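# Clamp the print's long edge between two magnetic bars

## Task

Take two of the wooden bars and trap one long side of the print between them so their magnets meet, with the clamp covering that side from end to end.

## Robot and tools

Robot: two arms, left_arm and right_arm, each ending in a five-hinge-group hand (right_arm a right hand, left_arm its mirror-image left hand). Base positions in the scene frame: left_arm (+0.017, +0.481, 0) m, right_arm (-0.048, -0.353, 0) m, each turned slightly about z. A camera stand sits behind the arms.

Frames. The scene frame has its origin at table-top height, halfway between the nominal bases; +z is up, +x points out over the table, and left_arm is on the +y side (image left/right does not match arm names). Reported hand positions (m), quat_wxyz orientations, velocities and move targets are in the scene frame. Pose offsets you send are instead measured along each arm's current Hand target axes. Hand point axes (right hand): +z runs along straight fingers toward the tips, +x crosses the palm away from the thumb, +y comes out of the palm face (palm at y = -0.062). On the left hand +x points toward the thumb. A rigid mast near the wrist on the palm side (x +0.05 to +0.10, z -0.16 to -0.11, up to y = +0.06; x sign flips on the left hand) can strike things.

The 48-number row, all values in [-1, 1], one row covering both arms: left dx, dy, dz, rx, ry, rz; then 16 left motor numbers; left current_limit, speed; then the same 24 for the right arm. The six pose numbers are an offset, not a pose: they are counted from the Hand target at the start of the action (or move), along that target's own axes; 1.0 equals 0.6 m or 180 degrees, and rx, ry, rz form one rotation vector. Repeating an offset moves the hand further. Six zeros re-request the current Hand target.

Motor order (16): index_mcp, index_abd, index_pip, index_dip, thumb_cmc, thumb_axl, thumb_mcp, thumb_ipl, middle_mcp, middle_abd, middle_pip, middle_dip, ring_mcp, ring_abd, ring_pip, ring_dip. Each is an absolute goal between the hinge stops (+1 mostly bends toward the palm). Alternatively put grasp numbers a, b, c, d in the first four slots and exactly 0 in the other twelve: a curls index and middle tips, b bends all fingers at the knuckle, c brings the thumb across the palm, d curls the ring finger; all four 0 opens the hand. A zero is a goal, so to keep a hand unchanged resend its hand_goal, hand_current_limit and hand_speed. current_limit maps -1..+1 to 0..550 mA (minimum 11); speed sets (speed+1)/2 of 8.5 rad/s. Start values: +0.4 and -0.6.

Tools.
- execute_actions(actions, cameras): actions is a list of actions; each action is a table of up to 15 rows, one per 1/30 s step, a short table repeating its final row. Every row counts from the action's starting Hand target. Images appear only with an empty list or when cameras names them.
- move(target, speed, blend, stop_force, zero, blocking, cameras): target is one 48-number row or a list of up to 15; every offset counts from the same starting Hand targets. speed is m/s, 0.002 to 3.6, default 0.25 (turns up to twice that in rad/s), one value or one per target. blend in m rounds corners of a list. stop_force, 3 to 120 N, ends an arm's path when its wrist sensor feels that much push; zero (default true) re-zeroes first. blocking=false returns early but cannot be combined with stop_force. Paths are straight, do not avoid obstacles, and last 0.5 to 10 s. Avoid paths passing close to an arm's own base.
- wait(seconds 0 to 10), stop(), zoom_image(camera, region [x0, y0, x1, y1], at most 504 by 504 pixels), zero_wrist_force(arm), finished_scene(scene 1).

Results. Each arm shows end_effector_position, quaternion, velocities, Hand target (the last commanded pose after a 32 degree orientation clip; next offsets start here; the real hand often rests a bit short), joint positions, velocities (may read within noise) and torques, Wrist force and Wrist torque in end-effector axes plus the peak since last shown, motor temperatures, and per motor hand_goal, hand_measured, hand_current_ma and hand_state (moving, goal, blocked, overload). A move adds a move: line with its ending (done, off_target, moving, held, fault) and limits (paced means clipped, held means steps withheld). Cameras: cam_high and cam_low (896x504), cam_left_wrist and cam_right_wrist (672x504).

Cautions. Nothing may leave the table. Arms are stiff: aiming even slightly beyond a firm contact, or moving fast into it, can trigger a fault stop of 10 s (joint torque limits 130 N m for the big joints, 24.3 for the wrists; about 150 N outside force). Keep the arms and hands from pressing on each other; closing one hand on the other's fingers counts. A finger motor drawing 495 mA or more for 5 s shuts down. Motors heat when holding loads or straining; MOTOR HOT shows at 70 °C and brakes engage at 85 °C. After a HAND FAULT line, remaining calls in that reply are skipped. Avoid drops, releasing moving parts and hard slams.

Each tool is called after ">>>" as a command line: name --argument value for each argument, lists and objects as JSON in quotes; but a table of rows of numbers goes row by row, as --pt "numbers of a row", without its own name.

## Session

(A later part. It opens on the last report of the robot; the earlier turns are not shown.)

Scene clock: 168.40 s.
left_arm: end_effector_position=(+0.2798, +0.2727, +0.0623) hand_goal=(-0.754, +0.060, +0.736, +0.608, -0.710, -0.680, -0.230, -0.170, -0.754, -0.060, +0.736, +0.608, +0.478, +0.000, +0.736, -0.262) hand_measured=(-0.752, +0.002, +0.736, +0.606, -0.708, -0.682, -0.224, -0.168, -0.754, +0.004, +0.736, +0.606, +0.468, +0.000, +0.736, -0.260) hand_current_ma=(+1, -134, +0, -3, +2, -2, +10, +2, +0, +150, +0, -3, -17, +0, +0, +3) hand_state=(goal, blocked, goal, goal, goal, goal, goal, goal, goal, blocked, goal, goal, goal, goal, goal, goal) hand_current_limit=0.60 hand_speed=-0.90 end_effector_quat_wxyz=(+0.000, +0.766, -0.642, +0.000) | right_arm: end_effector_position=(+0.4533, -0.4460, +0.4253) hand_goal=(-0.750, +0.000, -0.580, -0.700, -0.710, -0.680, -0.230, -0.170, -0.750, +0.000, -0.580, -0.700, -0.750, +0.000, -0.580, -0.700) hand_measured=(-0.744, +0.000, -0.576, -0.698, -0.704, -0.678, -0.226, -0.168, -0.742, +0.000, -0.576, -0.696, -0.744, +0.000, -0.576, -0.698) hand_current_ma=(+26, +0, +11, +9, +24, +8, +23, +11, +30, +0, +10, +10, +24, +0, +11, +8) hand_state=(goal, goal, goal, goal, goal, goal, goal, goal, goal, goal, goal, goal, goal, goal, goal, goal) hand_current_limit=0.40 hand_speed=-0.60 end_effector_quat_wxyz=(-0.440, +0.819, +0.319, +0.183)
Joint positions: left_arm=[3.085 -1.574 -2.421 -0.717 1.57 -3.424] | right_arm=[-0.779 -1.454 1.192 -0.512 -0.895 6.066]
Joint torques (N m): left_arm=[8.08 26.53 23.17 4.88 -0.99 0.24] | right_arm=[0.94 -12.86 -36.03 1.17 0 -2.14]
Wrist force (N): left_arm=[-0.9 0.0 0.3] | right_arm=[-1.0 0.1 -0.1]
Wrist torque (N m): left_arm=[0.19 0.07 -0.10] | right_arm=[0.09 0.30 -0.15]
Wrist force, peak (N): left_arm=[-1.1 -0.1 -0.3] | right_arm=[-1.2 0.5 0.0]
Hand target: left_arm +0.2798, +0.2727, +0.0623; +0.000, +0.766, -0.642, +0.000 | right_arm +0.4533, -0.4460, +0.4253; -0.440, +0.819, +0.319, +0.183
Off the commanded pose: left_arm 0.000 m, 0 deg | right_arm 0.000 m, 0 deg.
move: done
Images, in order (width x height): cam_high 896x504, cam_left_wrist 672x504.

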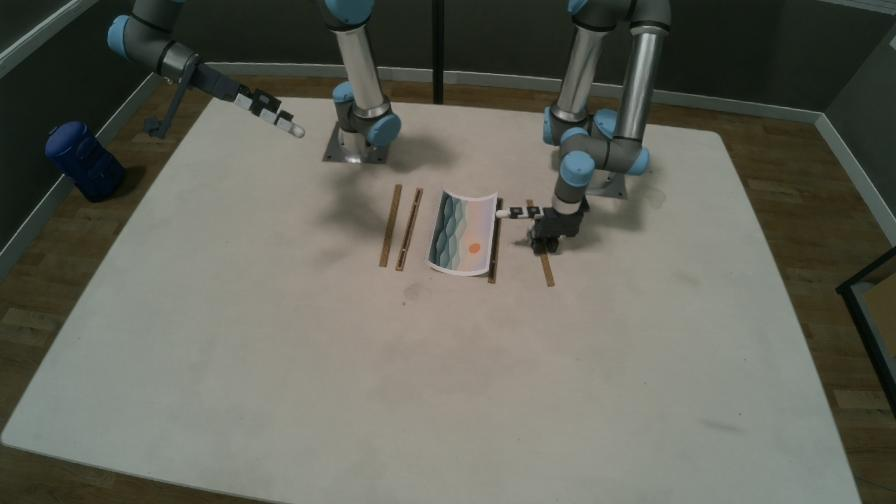

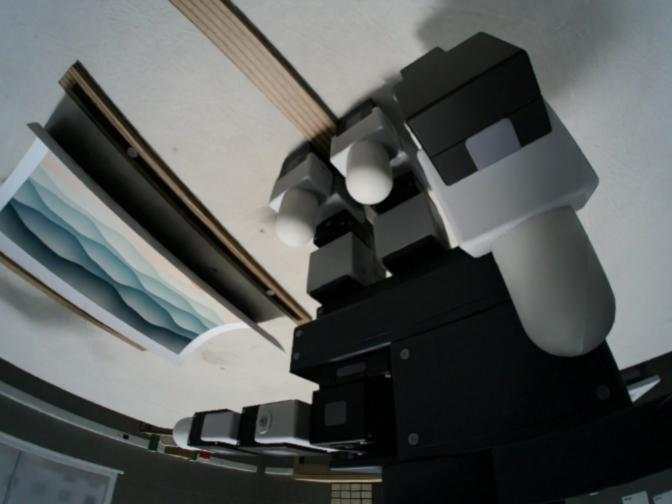

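>>> move --pt "0 0 0 0 0 0 -0.753 0.1 0.737 0.609 -0.71 -0.68 -0.23 -0.17 -0.753 -0.1 0.737 0.609 0.479 0.001 0.737 -0.261 0.6 -0.9 0 0 0 0 0 0 0 0 0 0 0 0 0 0 0 0 0 0 0 0 0 0 0.4 -0.6" --pt "0 0 -0.02 0 0 0 -0.753 0.1 0.737 0.609 -0.71 -0.68 -0.23 -0.17 -0.753 -0.1 0.737 0.609 0.479 0.001 0.737 -0.261 0.6 -0.9 0 0 0 0 0 0 0 0 0 0 0 0 0 0 0 0 0 0 0 0 0 0 0.4 -0.6" --speed 0.03 --cameras '["cam_high", "cam_left_wrist", "cam_low"]'

>>> zoom_image --camera "cam_high" --region '[500, 190, 570, 290]'

>>> zoom_image --camera "cam_left_wrist" --region '[150, 0, 550, 300]'

>>> zoom_image --camera "cam_low" --region '[400, 210, 510, 265]'

Scene clock: 170.80 s.
left_arm: end_effector_position=(+0.2799, +0.2727, +0.0744) hand_goal=(-0.754, +0.100, +0.736, +0.608, -0.710, -0.680, -0.230, -0.170, -0.754, -0.100, +0.736, +0.608, +0.478, +0.000, +0.736, -0.262) hand_measured=(-0.752, +0.006, +0.736, +0.606, -0.708, -0.682, -0.224, -0.168, -0.754, +0.002, +0.736, +0.606, +0.468, +0.000, +0.736, -0.260) hand_current_ma=(+1, -252, +0, -3, +2, -2, +10, +2, +0, +280, +0, -3, -17, +0, +0, +3) hand_state=(goal, blocked, goal, goal, goal, goal, goal, goal, goal, blocked, goal, goal, goal, goal, goal, goal) hand_current_limit=0.60 hand_speed=-0.90 end_effector_quat_wxyz=(+0.000, +0.766, -0.642, +0.000) end_effector_velocity=(+0.000, +0.001, -0.001) end_effector_angular_velocity=(+0.001, -0.001, +0.002) | right_arm: end_effector_position=(+0.4533, -0.4460, +0.4253) hand_goal=(-0.750, +0.000, -0.580, -0.700, -0.710, -0.680, -0.230, -0.170, -0.750, +0.000, -0.580, -0.700, -0.750, +0.000, -0.580, -0.700) hand_measured=(-0.744, +0.000, -0.576, -0.698, -0.704, -0.678, -0.226, -0.168, -0.742, +0.000, -0.576, -0.696, -0.744, +0.000, -0.576, -0.698) hand_current_ma=(+26, +0, +11, +9, +24, +8, +23, +11, +30, +0, +10, +10, +24, +0, +11, +8) hand_state=(goal, goal, goal, goal, goal, goal, goal, goal, goal, goal, goal, goal, goal, goal, goal, goal) hand_current_limit=0.40 hand_speed=-0.60 end_effector_quat_wxyz=(-0.440, +0.819, +0.319, +0.183)
Joint positions: left_arm=[3.085 -1.542 -2.407 -0.763 1.57 -3.424] | right_arm=[-0.779 -1.454 1.192 -0.512 -0.895 6.066]
Joint velocities: left_arm=[0.002 -0.002 -0.002 0.006 0.001 0] | right_arm=[within noise]
Joint torques (N m): left_arm=[9.5 3.08 8.98 4.8 -1.2 0.73] | right_arm=[0.87 -12.34 -35.45 1.34 -0.03 -1.99]
Wrist force (N): left_arm=[-0.8 0.0 0.4] | right_arm=[-0.9 0.2 -0.3]
Wrist torque (N m): left_arm=[0.19 0.07 -0.09] | right_arm=[0.11 0.29 -0.14]
Wrist force, peak (N): left_arm=[-1.0 0.0 0.5] | right_arm=[-1.2 0.6 -0.2]
Hand target: left_arm +0.2798, +0.2727, +0.0743; +0.000, +0.766, -0.642, +0.000 | right_arm +0.4533, -0.4460, +0.4253; -0.440, +0.819, +0.319, +0.183
Off the commanded pose: left_arm 0.000 m, 0 deg | right_arm 0.000 m, 0 deg.
move: done
Images, in order (width x height): cam_high 896x504, cam_low 896x504, cam_left_wrist 672x504.

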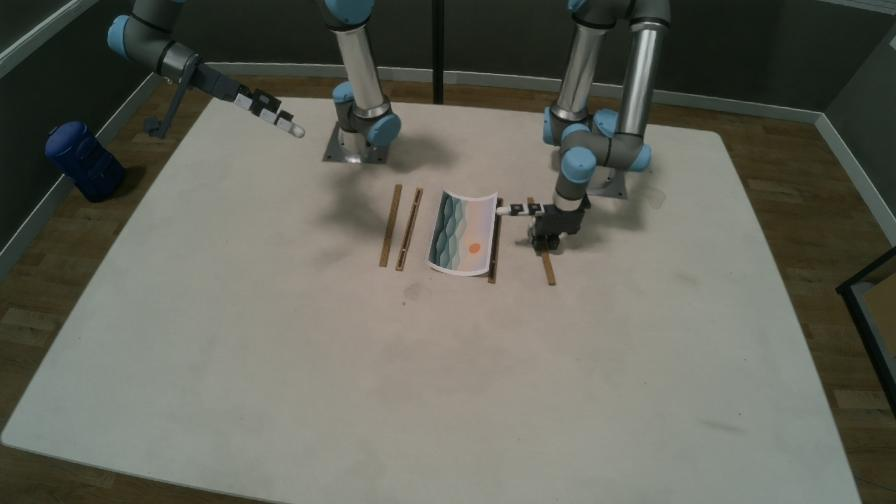

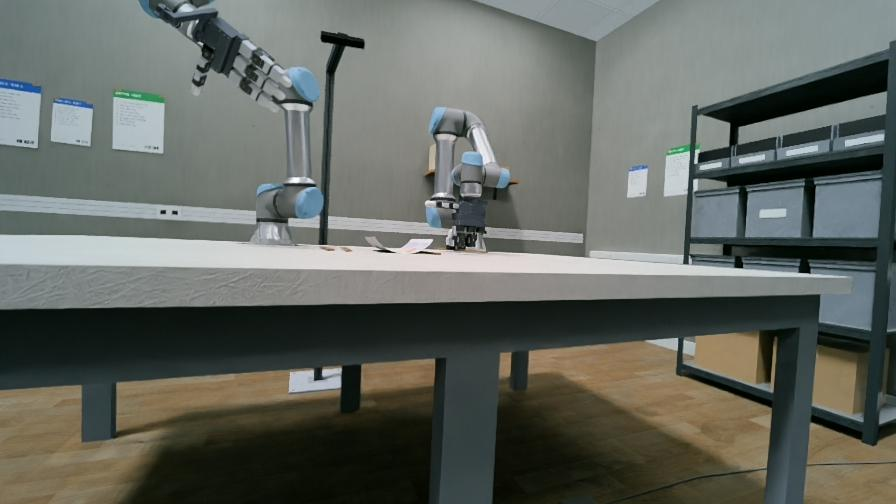

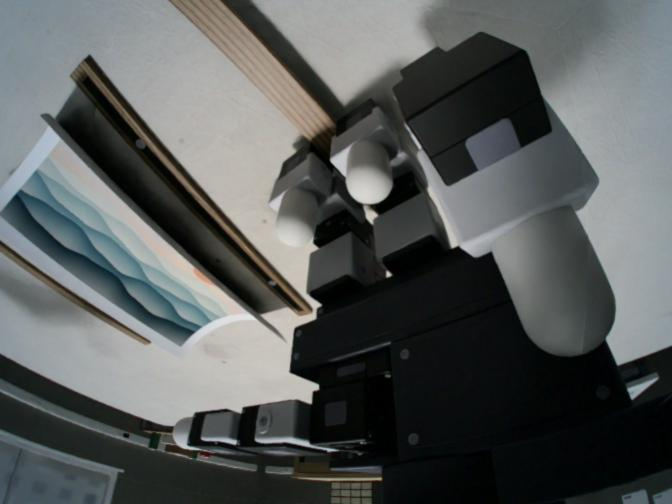

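Scaled by 5.040.

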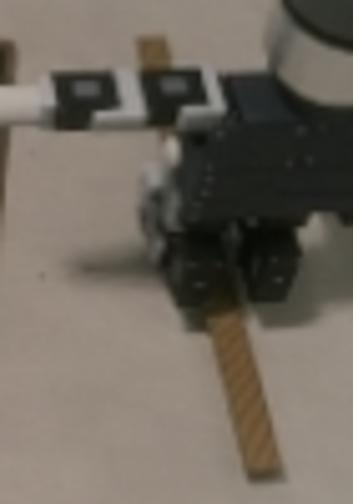

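Scaled by 1.260 from the camera's 672x504 image, which has a finer 960x720 frame.

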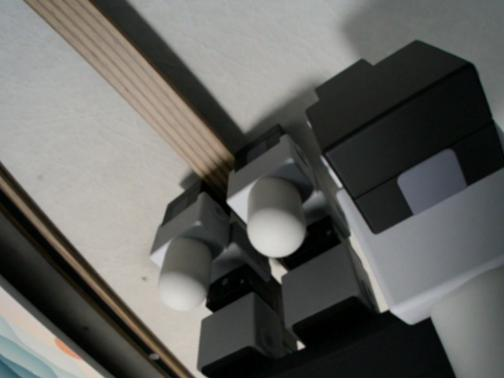

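Scaled by 4.582.

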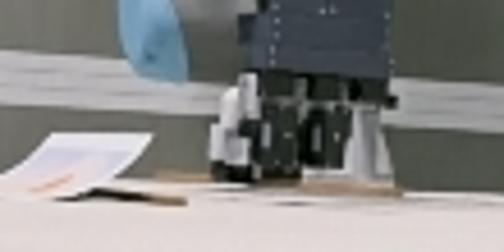

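>>> move --pt "0 0 -0.1267 0 0 0 -0.753 0.1 0.737 0.609 -0.71 -0.68 -0.23 -0.17 -0.753 -0.1 0.737 0.609 0.479 0.001 0.737 -0.261 0.6 -0.9 0 0 0 0 0 0 0 0 0 0 0 0 0 0 0 0 0 0 0 0 0 0 0.4 -0.6" --pt "0.2203 0.0313 -0.1012 0 0 0.0725 -0.753 0.1 0.737 0.609 -0.71 -0.68 -0.23 -0.17 -0.753 -0.1 0.737 0.609 0.479 0.001 0.737 -0.261 0.6 -0.9 0 0 0 0 0 0 0 0 0 0 0 0 0 0 0 0 0 0 0 0 0 0 0.4 -0.6" --pt "0.2203 0.0313 -0.0678 0 0 0.0725 -0.753 0.1 0.737 0.609 -0.71 -0.68 -0.23 -0.17 -0.753 -0.1 0.737 0.609 0.479 0.001 0.737 -0.261 0.6 -0.9 0 0 0 0 0 0 0 0 0 0 0 0 0 0 0 0 0 0 0 0 0 0 0.4 -0.6" --speed '[0.15, 0.15, 0.08]' --blend '[0.02, 0.008, 0]' --cameras '["cam_high", "cam_left_wrist", "cam_low"]'

>>> zoom_image --camera "cam_high" --region '[450, 180, 560, 300]'

>>> zoom_image --camera "cam_left_wrist" --region '[0, 0, 450, 300]'

>>> zoom_image --camera "cam_low" --region '[350, 200, 490, 270]'

Scene clock: 177.50 s.
left_arm: end_effector_position=(+0.2844, +0.1393, +0.1150) hand_goal=(-0.754, +0.100, +0.736, +0.608, -0.710, -0.680, -0.230, -0.170, -0.754, -0.100, +0.736, +0.608, +0.478, +0.000, +0.736, -0.262) hand_measured=(-0.752, +0.006, +0.736, +0.606, -0.708, -0.682, -0.224, -0.168, -0.754, +0.002, +0.736, +0.606, +0.468, +0.000, +0.736, -0.260) hand_current_ma=(+1, -252, +0, -3, +2, -2, +10, +2, +0, +280, +0, -3, -17, +0, +0, +3) hand_state=(goal, blocked, goal, goal, goal, goal, goal, goal, goal, blocked, goal, goal, goal, goal, goal, goal) hand_current_limit=0.60 hand_speed=-0.90 end_effector_quat_wxyz=(+0.000, +0.688, -0.725, +0.000) | right_arm: end_effector_position=(+0.4533, -0.4460, +0.4253) hand_goal=(-0.750, +0.000, -0.580, -0.700, -0.710, -0.680, -0.230, -0.170, -0.750, +0.000, -0.580, -0.700, -0.750, +0.000, -0.580, -0.700) hand_measured=(-0.744, +0.000, -0.576, -0.698, -0.704, -0.678, -0.226, -0.168, -0.742, +0.000, -0.576, -0.696, -0.744, +0.000, -0.576, -0.698) hand_current_ma=(+26, +0, +11, +9, +24, +8, +23, +11, +30, +0, +10, +10, +24, +0, +11, +8) hand_state=(goal, goal, goal, goal, goal, goal, goal, goal, goal, goal, goal, goal, goal, goal, goal, goal) hand_current_limit=0.40 hand_speed=-0.60 end_effector_quat_wxyz=(-0.440, +0.819, +0.319, +0.183)
Joint positions: left_arm=[2.733 -1.689 -2.111 -0.912 1.57 -3.548] | right_arm=[-0.779 -1.454 1.192 -0.512 -0.895 6.066]
Joint torques (N m): left_arm=[-3.42 33.08 21.98 1.97 -1.42 1.75] | right_arm=[0.96 -11.75 -35.46 1.34 -0.11 -1.99]
Wrist force (N): left_arm=[-1.0 -0.2 0.3] | right_arm=[-0.7 0.5 -0.2]
Wrist torque (N m): left_arm=[0.17 0.12 -0.14] | right_arm=[0.14 0.25 -0.12]
Wrist force, peak (N): left_arm=[-1.0 -0.2 1.8] | right_arm=[-1.3 0.6 0.0]
Hand target: left_arm +0.2844, +0.1393, +0.1151; +0.000, +0.688, -0.725, +0.000 | right_arm +0.4533, -0.4460, +0.4253; -0.440, +0.819, +0.319, +0.183
Off the commanded pose: left_arm 0.000 m, 0 deg | right_arm 0.000 m, 0 deg.
move: done
Images, in order (width x height): cam_high 896x504, cam_low 896x504, cam_left_wrist 672x504.

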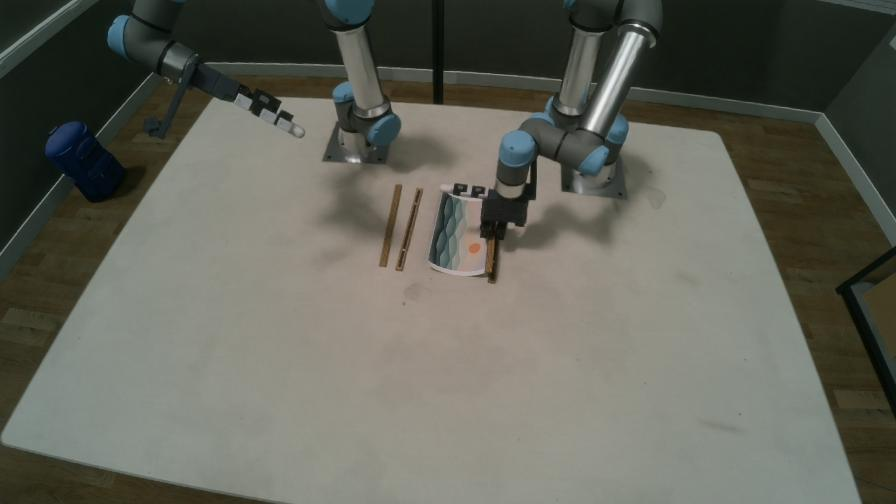

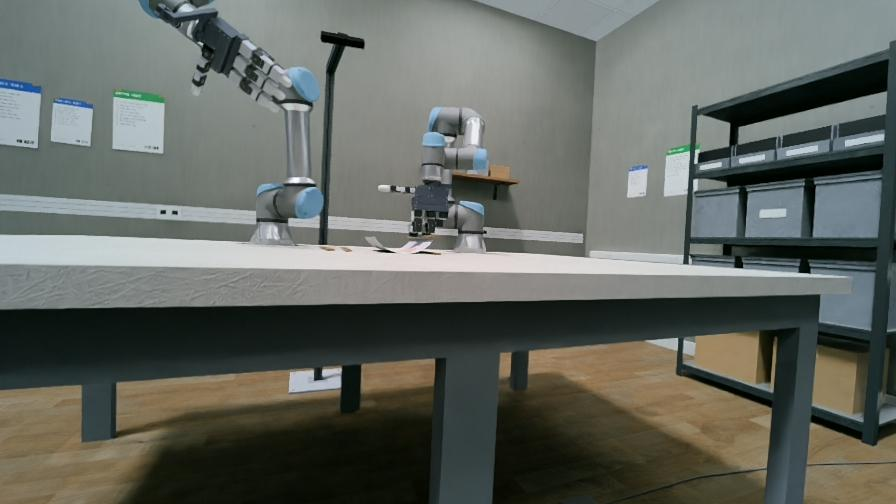

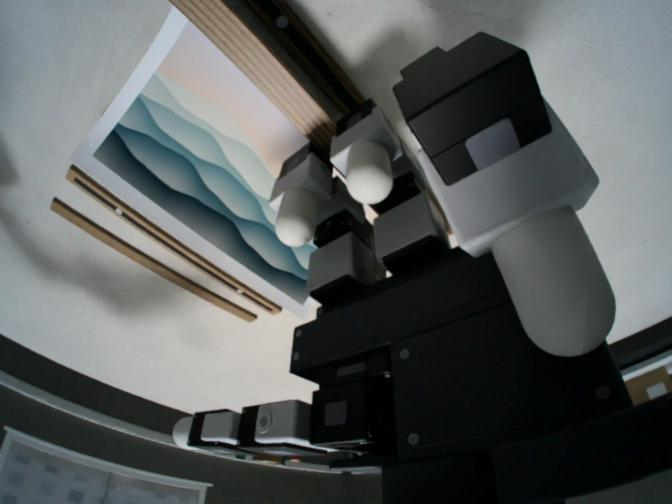

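Scaled by 4.200.

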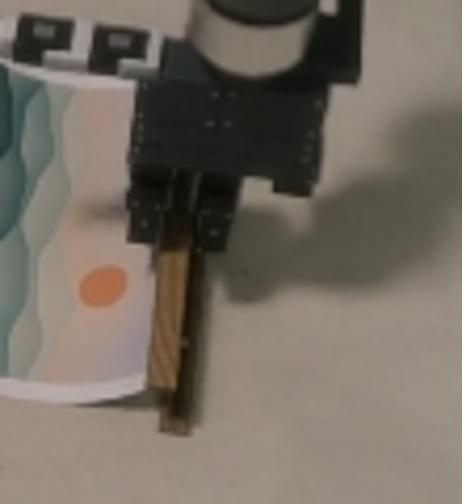

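Scaled by 1.120 from the camera's 672x504 image, which has a finer 960x720 frame.

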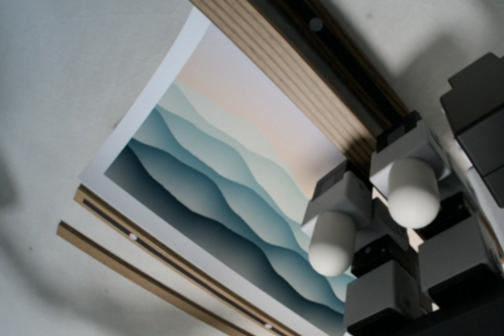

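Scaled by 3.600.

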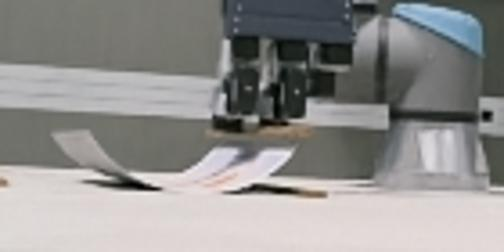

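>>> move --pt "0.005 0 0.0063 0 0 0 -0.753 0.1 0.737 0.609 -0.71 -0.68 -0.23 -0.17 -0.753 -0.1 0.737 0.609 0.479 0.001 0.737 -0.261 0.6 -0.9 0 0 0 0 0 0 0 0 0 0 0 0 0 0 0 0 0 0 0 0 0 0 0.4 -0.6" --pt "-0.0058 0 0.0297 0 0 0 -0.753 0.1 0.737 0.609 -0.71 -0.68 -0.23 -0.17 -0.753 -0.1 0.737 0.609 0.479 0.001 0.737 -0.261 0.6 -0.9 0 0 0 0 0 0 0 0 0 0 0 0 0 0 0 0 0 0 0 0 0 0 0.4 -0.6" --pt "-0.0142 0 0.0463 0 0 0 -0.753 0.1 0.737 0.609 -0.71 -0.68 -0.23 -0.17 -0.753 -0.1 0.737 0.609 0.479 0.001 0.737 -0.261 0.6 -0.9 0 0 0 0 0 0 0 0 0 0 0 0 0 0 0 0 0 0 0 0 0 0 0.4 -0.6" --speed 0.04 --blend '[0.002, 0.003, 0]' --cameras '["cam_high", "cam_left_wrist", "cam_low"]'

>>> zoom_image --camera "cam_high" --region '[420, 170, 520, 290]'

>>> zoom_image --camera "cam_high" --region '[470, 235, 520, 290]'

>>> zoom_image --camera "cam_left_wrist" --region '[0, 0, 450, 300]'

>>> zoom_image --camera "cam_low" --region '[350, 210, 450, 270]'

Scene clock: 183.47 s.
left_arm: end_effector_position=(+0.2849, +0.1479, +0.0872) hand_goal=(-0.754, +0.100, +0.736, +0.608, -0.710, -0.680, -0.230, -0.170, -0.754, -0.100, +0.736, +0.608, +0.478, +0.000, +0.736, -0.262) hand_measured=(-0.752, +0.006, +0.736, +0.606, -0.708, -0.682, -0.224, -0.168, -0.754, +0.002, +0.736, +0.606, +0.468, +0.000, +0.736, -0.260) hand_current_ma=(+1, -252, +0, -3, +2, -2, +10, +2, +0, +280, +0, -3, -17, +0, +0, +3) hand_state=(goal, blocked, goal, goal, goal, goal, goal, goal, goal, blocked, goal, goal, goal, goal, goal, goal) hand_current_limit=0.60 hand_speed=-0.90 end_effector_quat_wxyz=(+0.000, +0.688, -0.725, +0.000) | right_arm: end_effector_position=(+0.4533, -0.4460, +0.4253) hand_goal=(-0.750, +0.000, -0.580, -0.700, -0.710, -0.680, -0.230, -0.170, -0.750, +0.000, -0.580, -0.700, -0.750, +0.000, -0.580, -0.700) hand_measured=(-0.744, +0.000, -0.576, -0.698, -0.704, -0.678, -0.226, -0.168, -0.742, +0.000, -0.576, -0.696, -0.744, +0.000, -0.576, -0.698) hand_current_ma=(+26, +0, +11, +9, +24, +8, +23, +11, +30, +0, +10, +10, +24, +0, +11, +8) hand_state=(goal, goal, goal, goal, goal, goal, goal, goal, goal, goal, goal, goal, goal, goal, goal, goal) hand_current_limit=0.40 hand_speed=-0.60 end_effector_quat_wxyz=(-0.440, +0.819, +0.319, +0.183)
Joint positions: left_arm=[2.751 -1.727 -2.158 -0.827 1.57 -3.531] | right_arm=[-0.779 -1.454 1.192 -0.512 -0.895 6.066]
Joint torques (N m): left_arm=[-10.32 34.86 24.12 -0.12 0.42 -1.62] | right_arm=[2.35 -12.76 -35.41 1.39 0.11 -2.17]
Wrist force (N): left_arm=[-0.9 0.0 0.1] | right_arm=[-1.0 0.5 0.1]
Wrist torque (N m): left_arm=[0.20 0.11 -0.20] | right_arm=[0.12 0.28 -0.14]
Wrist force, peak (N): left_arm=[-1.5 0.1 0.6] | right_arm=[-1.3 0.4 0.1]
Hand target: left_arm +0.2849, +0.1478, +0.0873; +0.000, +0.688, -0.725, +0.000 | right_arm +0.4533, -0.4460, +0.4253; -0.440, +0.819, +0.319, +0.183
Off the commanded pose: left_arm 0.000 m, 0 deg | right_arm 0.000 m, 0 deg.
move: done
Images, in order (width x height): cam_high 896x504, cam_low 896x504, cam_left_wrist 672x504.

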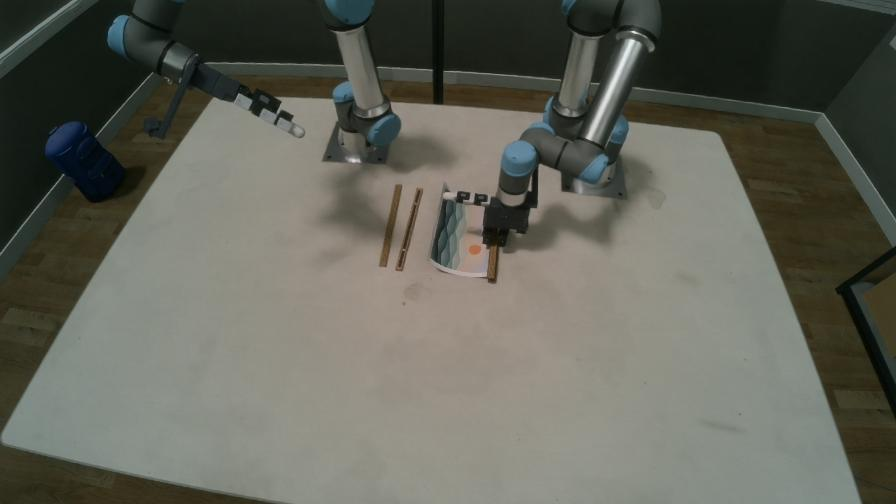

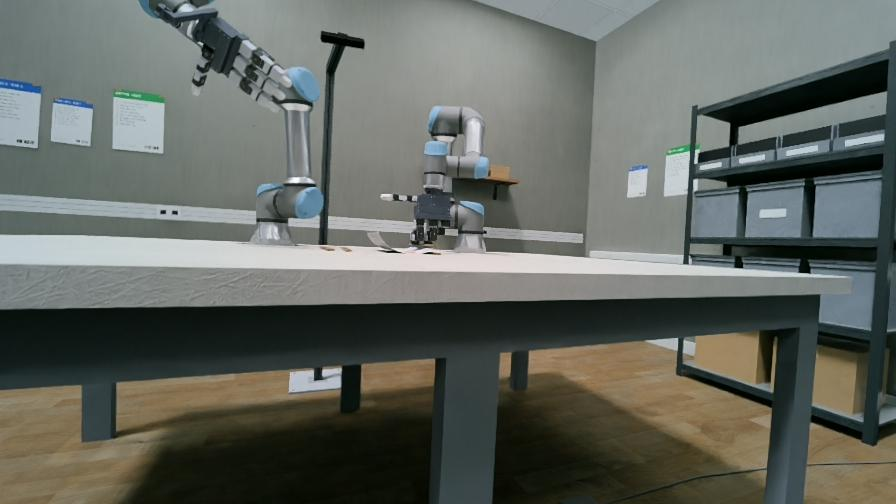

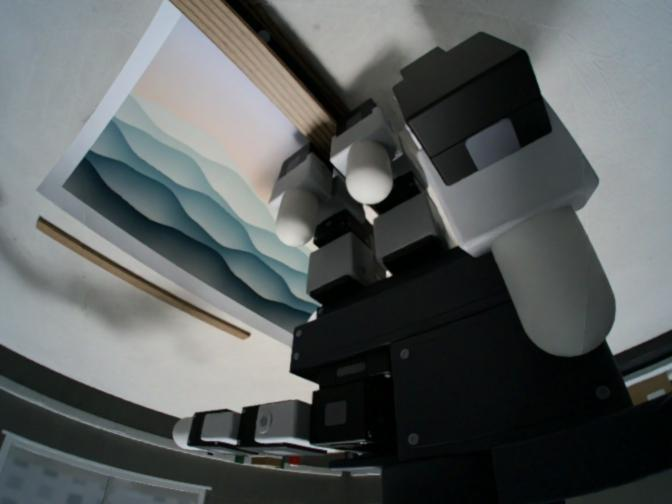

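Scaled by 4.200.

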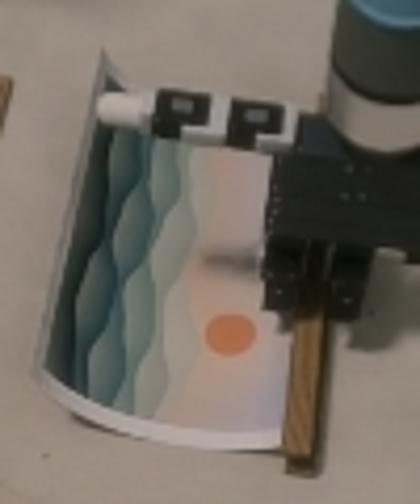

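Scaled by 9.164.

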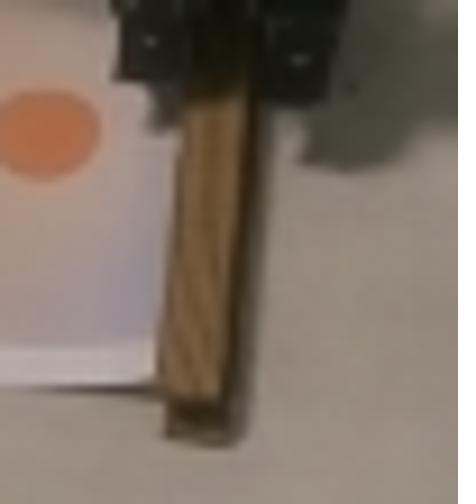

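Scaled by 1.120 from the camera's 672x504 image, which has a finer 960x720 frame.

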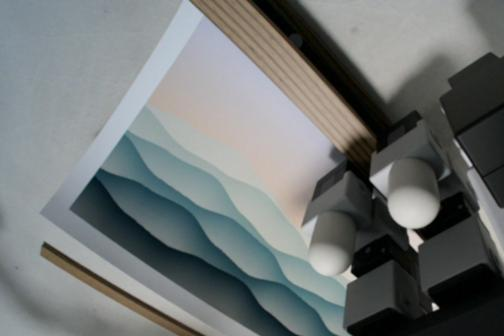

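Scaled by 5.040.

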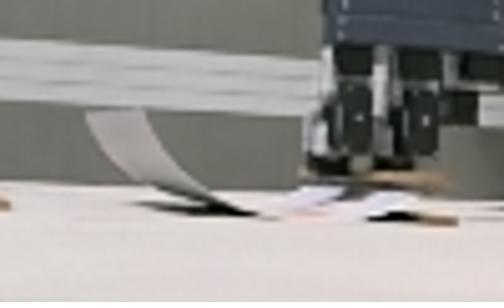

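>>> move --pt "-0.0067 0 0.0167 0 0 0 -0.753 0.1 0.737 0.609 -0.71 -0.68 -0.23 -0.17 -0.753 -0.1 0.737 0.609 0.479 0.001 0.737 -0.261 0.6 -0.9 0 0 0 0 0 0 0 0 0 0 0 0 0 0 0 0 0 0 0 0 0 0 0.4 -0.6" --pt "-0.0108 0 0.0275 0 0 0 -0.753 0.1 0.737 0.609 -0.71 -0.68 -0.23 -0.17 -0.753 -0.1 0.737 0.609 0.479 0.001 0.737 -0.261 0.6 -0.9 0 0 0 0 0 0 0 0 0 0 0 0 0 0 0 0 0 0 0 0 0 0 0.4 -0.6" --pt "-0.0125 0 0.0358 0 0 0 -0.753 0.1 0.737 0.609 -0.71 -0.68 -0.23 -0.17 -0.753 -0.1 0.737 0.609 0.479 0.001 0.737 -0.261 0.6 -0.9 0 0 0 0 0 0 0 0 0 0 0 0 0 0 0 0 0 0 0 0 0 0 0.4 -0.6" --speed '[0.03, 0.02, 0.012]' --blend '[0.002, 0.002, 0]' --stop_force 4 --cameras '["cam_high", "cam_left_wrist", "cam_low"]'

>>> zoom_image --camera "cam_high" --region '[470, 235, 520, 290]'

>>> zoom_image --camera "cam_left_wrist" --region '[0, 0, 450, 300]'

>>> zoom_image --camera "cam_low" --region '[350, 210, 450, 270]'

Scene clock: 188.33 s.
left_arm: end_effector_position=(+0.2853, +0.1551, +0.0664) hand_goal=(-0.754, +0.100, +0.736, +0.608, -0.710, -0.680, -0.230, -0.170, -0.754, -0.100, +0.736, +0.608, +0.478, +0.000, +0.736, -0.262) hand_measured=(-0.750, +0.008, +0.740, +0.606, -0.708, -0.682, -0.224, -0.168, -0.752, +0.002, +0.738, +0.606, +0.468, +0.000, +0.736, -0.260) hand_current_ma=(+4, -247, +4, -3, +2, -2, +10, +2, +3, +279, +2, -3, -17, +0, +0, +3) hand_state=(goal, blocked, goal, goal, goal, goal, goal, goal, goal, blocked, goal, goal, goal, goal, goal, goal) hand_current_limit=0.60 hand_speed=-0.90 end_effector_quat_wxyz=(+0.000, +0.688, -0.725, +0.000) | right_arm: end_effector_position=(+0.4533, -0.4460, +0.4253) hand_goal=(-0.750, +0.000, -0.580, -0.700, -0.710, -0.680, -0.230, -0.170, -0.750, +0.000, -0.580, -0.700, -0.750, +0.000, -0.580, -0.700) hand_measured=(-0.744, +0.000, -0.576, -0.698, -0.704, -0.678, -0.226, -0.168, -0.742, +0.000, -0.576, -0.696, -0.744, +0.000, -0.576, -0.698) hand_current_ma=(+26, +0, +11, +9, +24, +8, +23, +11, +30, +0, +10, +10, +24, +0, +11, +8) hand_state=(goal, goal, goal, goal, goal, goal, goal, goal, goal, goal, goal, goal, goal, goal, goal, goal) hand_current_limit=0.40 hand_speed=-0.60 end_effector_quat_wxyz=(-0.440, +0.819, +0.319, +0.183)
Joint positions: left_arm=[2.766 -1.759 -2.192 -0.761 1.57 -3.516] | right_arm=[-0.779 -1.454 1.192 -0.512 -0.895 6.066]
Joint torques (N m): left_arm=[-10.34 34.76 23.64 4.18 0.21 -1.84] | right_arm=[2.71 -12.76 -35.2 1.28 0.12 -2.11]
Wrist force (N): left_arm=[-1.2 0.1 -0.2] | right_arm=[-0.8 0.5 -0.3]
Wrist torque (N m): left_arm=[0.17 0.09 -0.23] | right_arm=[0.14 0.28 -0.13]
Wrist force, peak (N): left_arm=[0.1 -1.4 -5.0] | right_arm=[-1.4 0.4 -0.1]
Hand target: left_arm +0.2853, +0.1551, +0.0664; +0.000, +0.688, -0.725, +0.000 (not the last commanded pose) | right_arm +0.4533, -0.4460, +0.4253; -0.440, +0.819, +0.319, +0.183
Off the commanded pose: left_arm 0.001 m, 0 deg | right_arm 0.000 m, 0 deg.
move: contact (left_arm); path passed 2 of 3 targets
Images, in order (width x height): cam_high 896x504, cam_low 896x504, cam_left_wrist 672x504.

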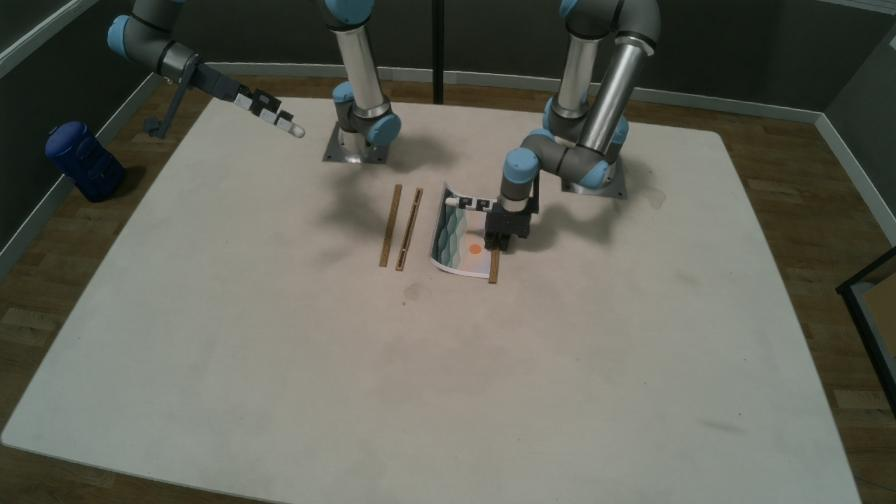

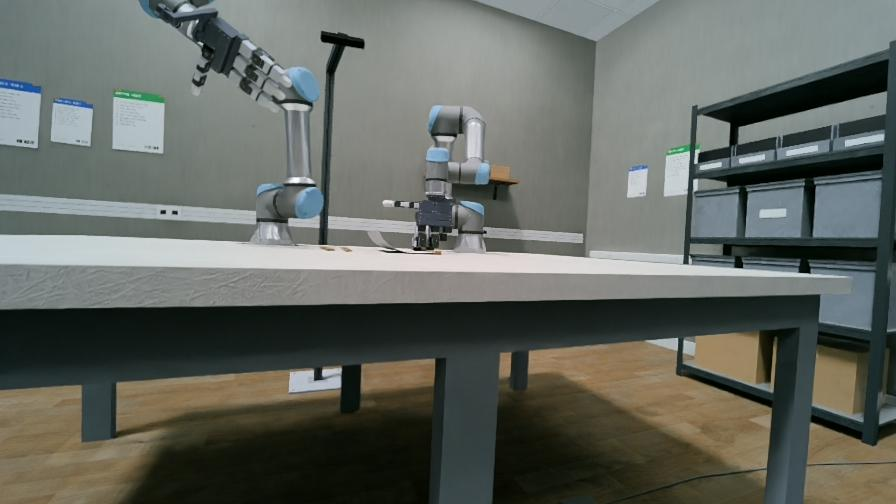

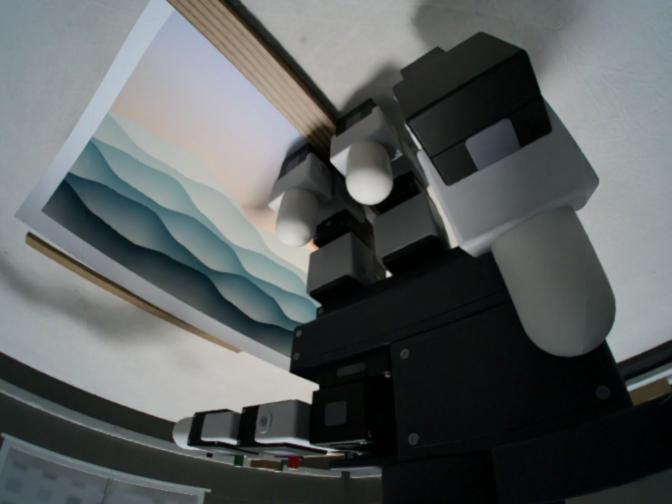

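Scaled by 9.164.

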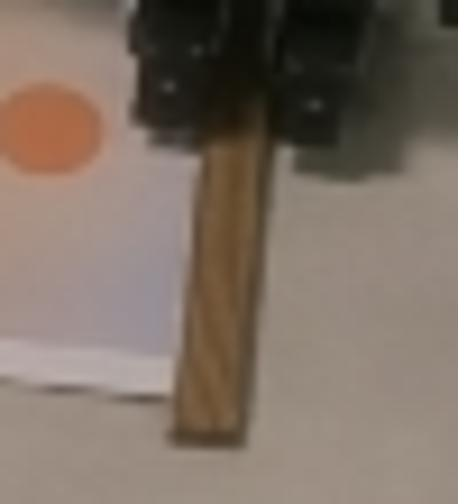

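Scaled by 1.120 from the camera's 672x504 image, which has a finer 960x720 frame.

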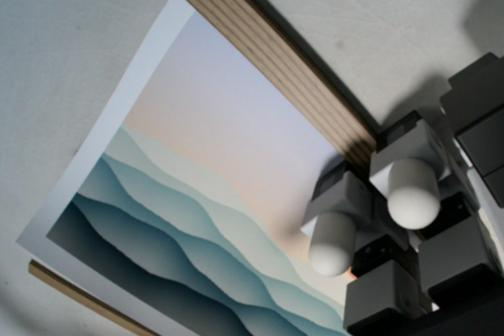

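Scaled by 5.040.

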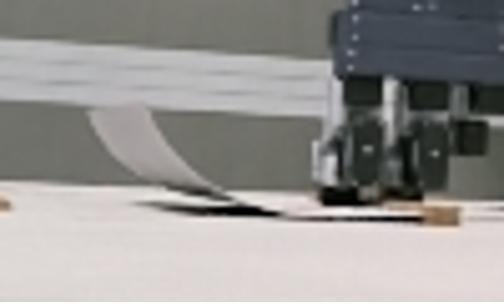

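>>> move --pt "0 0 0 0 0 0 -0.753 -0.05 0.737 0.609 -0.71 -0.68 -0.23 -0.17 -0.753 0.05 0.737 0.609 0.479 0.001 0.737 -0.261 0.6 -0.9 0 0 0 0 0 0 0 0 0 0 0 0 0 0 0 0 0 0 0 0 0 0 0.4 -0.6" --pt "0 0 -0.04 0 0 0 -0.753 -0.05 0.737 0.609 -0.71 -0.68 -0.23 -0.17 -0.753 0.05 0.737 0.609 0.479 0.001 0.737 -0.261 0.6 -0.9 0 0 0 0 0 0 0 0 0 0 0 0 0 0 0 0 0 0 0 0 0 0 0.4 -0.6" --pt "-0.2 0.1 -0.25 0 0 0 -0.753 -0.05 0.737 0.609 -0.71 -0.68 -0.23 -0.17 -0.753 0.05 0.737 0.609 0.479 0.001 0.737 -0.261 0.6 -0.9 0 0 0 0 0 0 0 0 0 0 0 0 0 0 0 0 0 0 0 0 0 0 0.4 -0.6" --speed '[0.05, 0.04, 0.25]' --blend '[0, 0.005, 0]' --cameras '["all"]'

>>> zoom_image --camera "cam_high" --region '[420, 170, 520, 290]'

>>> zoom_image --camera "cam_high" --region '[475, 185, 525, 240]'

>>> zoom_image --camera "cam_high" --region '[470, 235, 520, 290]'

>>> zoom_image --camera "cam_low" --region '[350, 210, 450, 270]'

Scene clock: 193.23 s.
left_arm: end_effector_position=(+0.2317, +0.2781, +0.2163) hand_goal=(-0.754, -0.050, +0.736, +0.608, -0.710, -0.680, -0.230, -0.170, -0.754, +0.050, +0.736, +0.608, +0.478, +0.000, +0.736, -0.262) hand_measured=(-0.752, -0.048, +0.736, +0.606, -0.708, -0.682, -0.224, -0.168, -0.754, +0.046, +0.736, +0.606, +0.468, +0.000, +0.736, -0.260) hand_current_ma=(+1, +1, +0, -3, +2, -2, +10, +2, +1, -3, +0, -3, -17, +0, +0, +3) hand_state=(goal, goal, goal, goal, goal, goal, goal, goal, goal, goal, goal, goal, goal, goal, goal, goal) hand_current_limit=0.60 hand_speed=-0.90 end_effector_quat_wxyz=(+0.000, +0.689, -0.725, +0.000) | right_arm: end_effector_position=(+0.4533, -0.4460, +0.4253) hand_goal=(-0.750, +0.000, -0.580, -0.700, -0.710, -0.680, -0.230, -0.170, -0.750, +0.000, -0.580, -0.700, -0.750, +0.000, -0.580, -0.700) hand_measured=(-0.744, +0.000, -0.576, -0.698, -0.704, -0.678, -0.226, -0.168, -0.742, +0.000, -0.576, -0.696, -0.744, +0.000, -0.576, -0.698) hand_current_ma=(+26, +0, +11, +9, +24, +8, +23, +11, +30, +0, +10, +10, +24, +0, +11, +8) hand_state=(goal, goal, goal, goal, goal, goal, goal, goal, goal, goal, goal, goal, goal, goal, goal, goal) hand_current_limit=0.40 hand_speed=-0.60 end_effector_quat_wxyz=(-0.440, +0.819, +0.319, +0.183)
Joint positions: left_arm=[3.03 -1.215 -2.224 -1.273 1.57 -3.252] | right_arm=[-0.779 -1.454 1.192 -0.512 -0.895 6.066]
Joint torques (N m): left_arm=[4.57 17.05 15.33 0.17 -0.41 1.21] | right_arm=[1.85 -11.97 -34.91 1.36 0.03 -2.11]
Wrist force (N): left_arm=[-0.7 -0.2 0.1] | right_arm=[-0.9 0.3 0.1]
Wrist torque (N m): left_arm=[0.17 0.04 -0.05] | right_arm=[0.10 0.28 -0.13]
Wrist force, peak (N): left_arm=[-2.1 0.6 -1.4] | right_arm=[-1.3 0.3 0.0]
Hand target: left_arm +0.2316, +0.2782, +0.2163; +0.000, +0.688, -0.725, +0.000 | right_arm +0.4533, -0.4460, +0.4253; -0.440, +0.819, +0.319, +0.183
Off the commanded pose: left_arm 0.000 m, 0 deg | right_arm 0.000 m, 0 deg.
move: done

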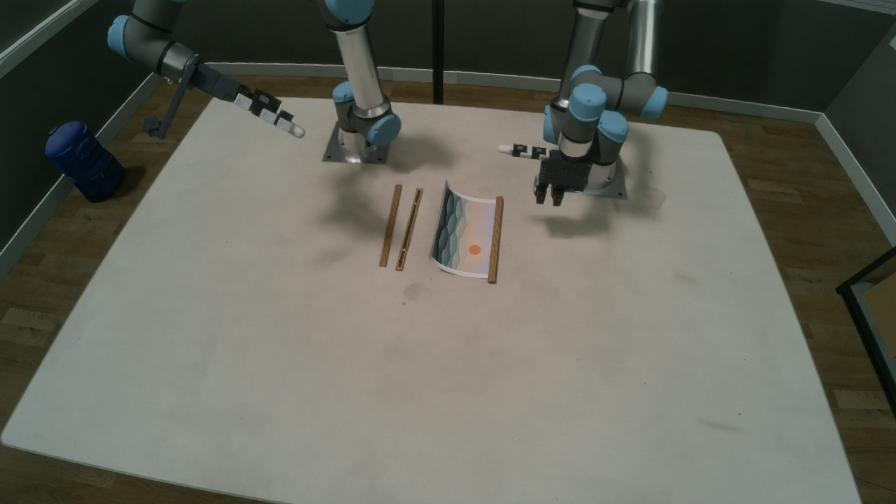

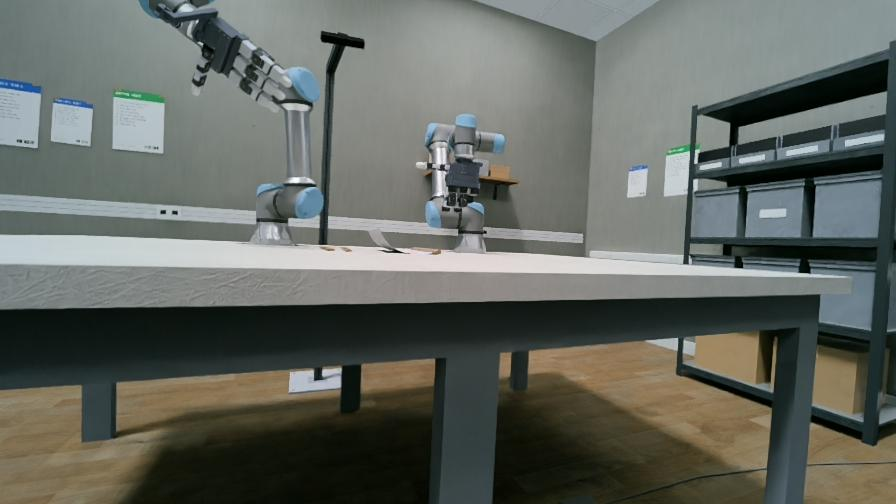

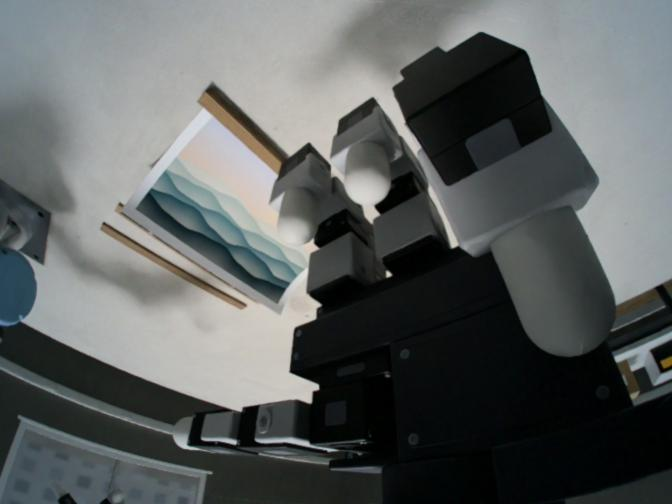

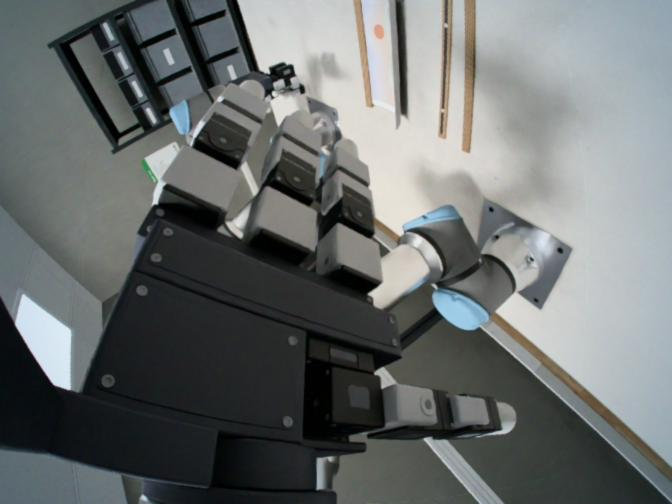

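Scaled by 4.200.

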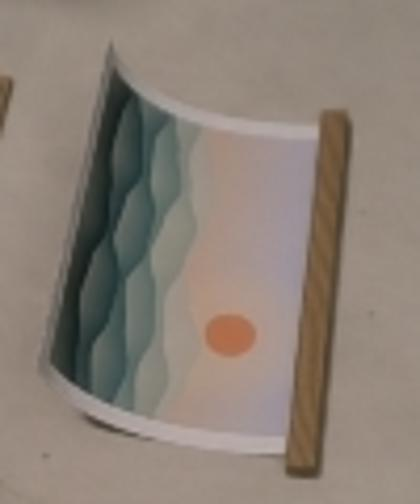

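Scaled by 9.164.

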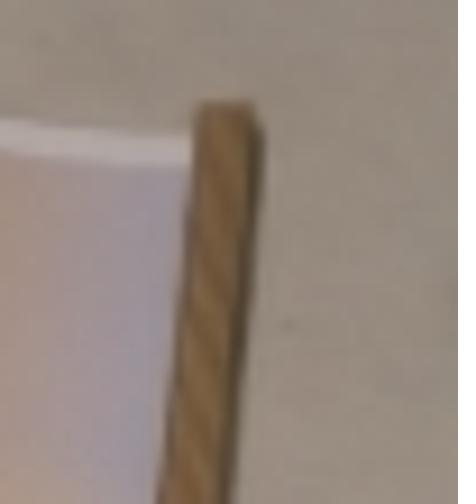

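Scaled by 9.164.

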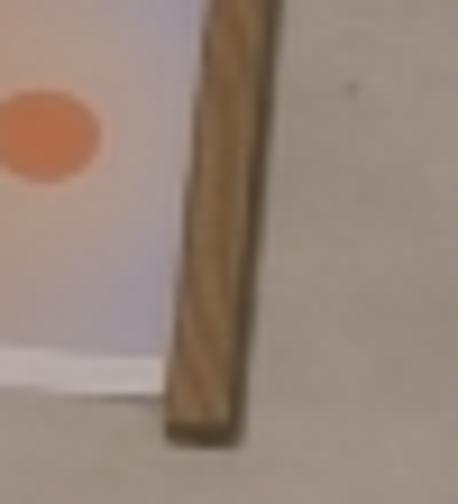

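Scaled by 5.040.

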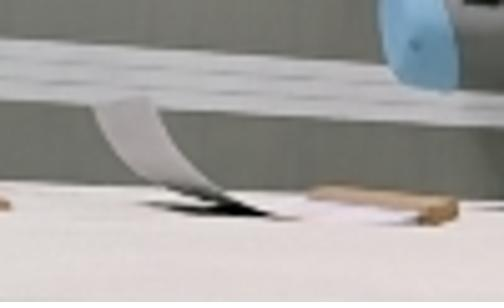

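>>> zoom_image --camera "cam_left_wrist" --region '[120, 60, 320, 200]'

>>> zoom_image --camera "cam_right_wrist" --region '[340, 0, 440, 140]'

>>> zoom_image --camera "cam_low" --region '[400, 235, 450, 265]'

Scaled by 2.520 from the camera's 672x504 image, which has a finer 960x720 frame.

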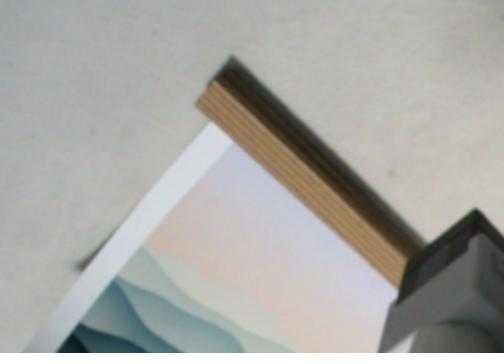

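Scaled by 3.600 from the camera's 672x504 image, which has a finer 960x720 frame.

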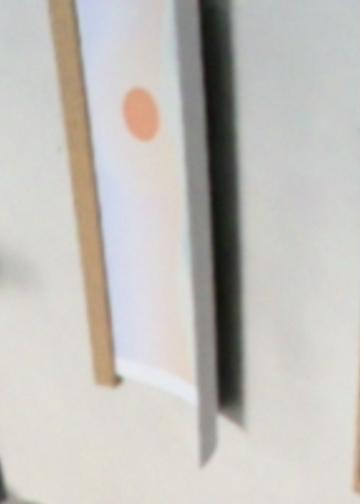

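Scaled by 10.080.

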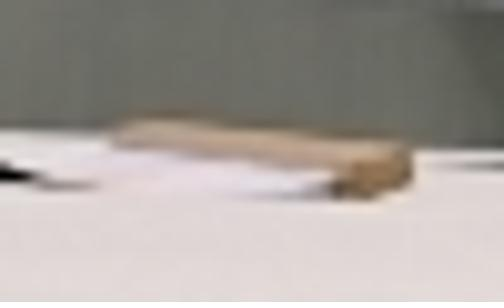

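>>> zoom_image --camera "cam_left_wrist" --region '[180, 70, 240, 130]'

>>> zoom_image --camera "cam_high" --region '[480, 262, 505, 290]'

>>> zoom_image --camera "cam_low" --region '[405, 240, 445, 262]'

Scaled by 8.400 from the camera's 672x504 image, which has a finer 960x720 frame.

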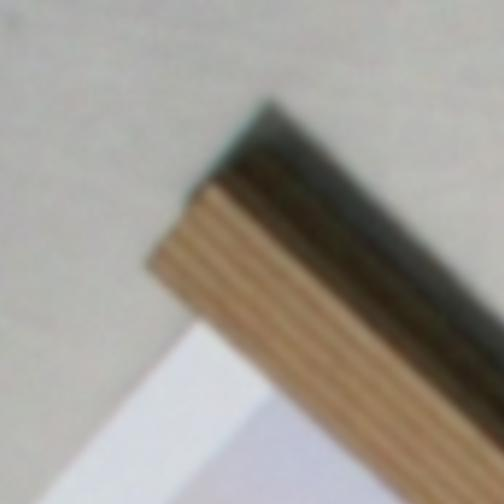

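Scaled by 18.000.

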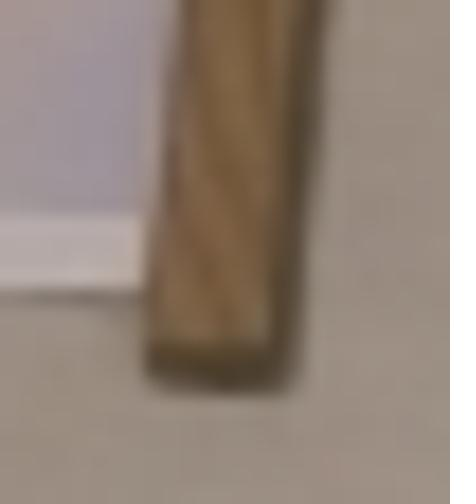

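Scaled by 12.600.

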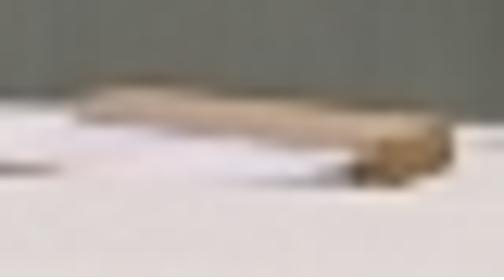

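>>> finished_scene

The scene is finished: the task was done.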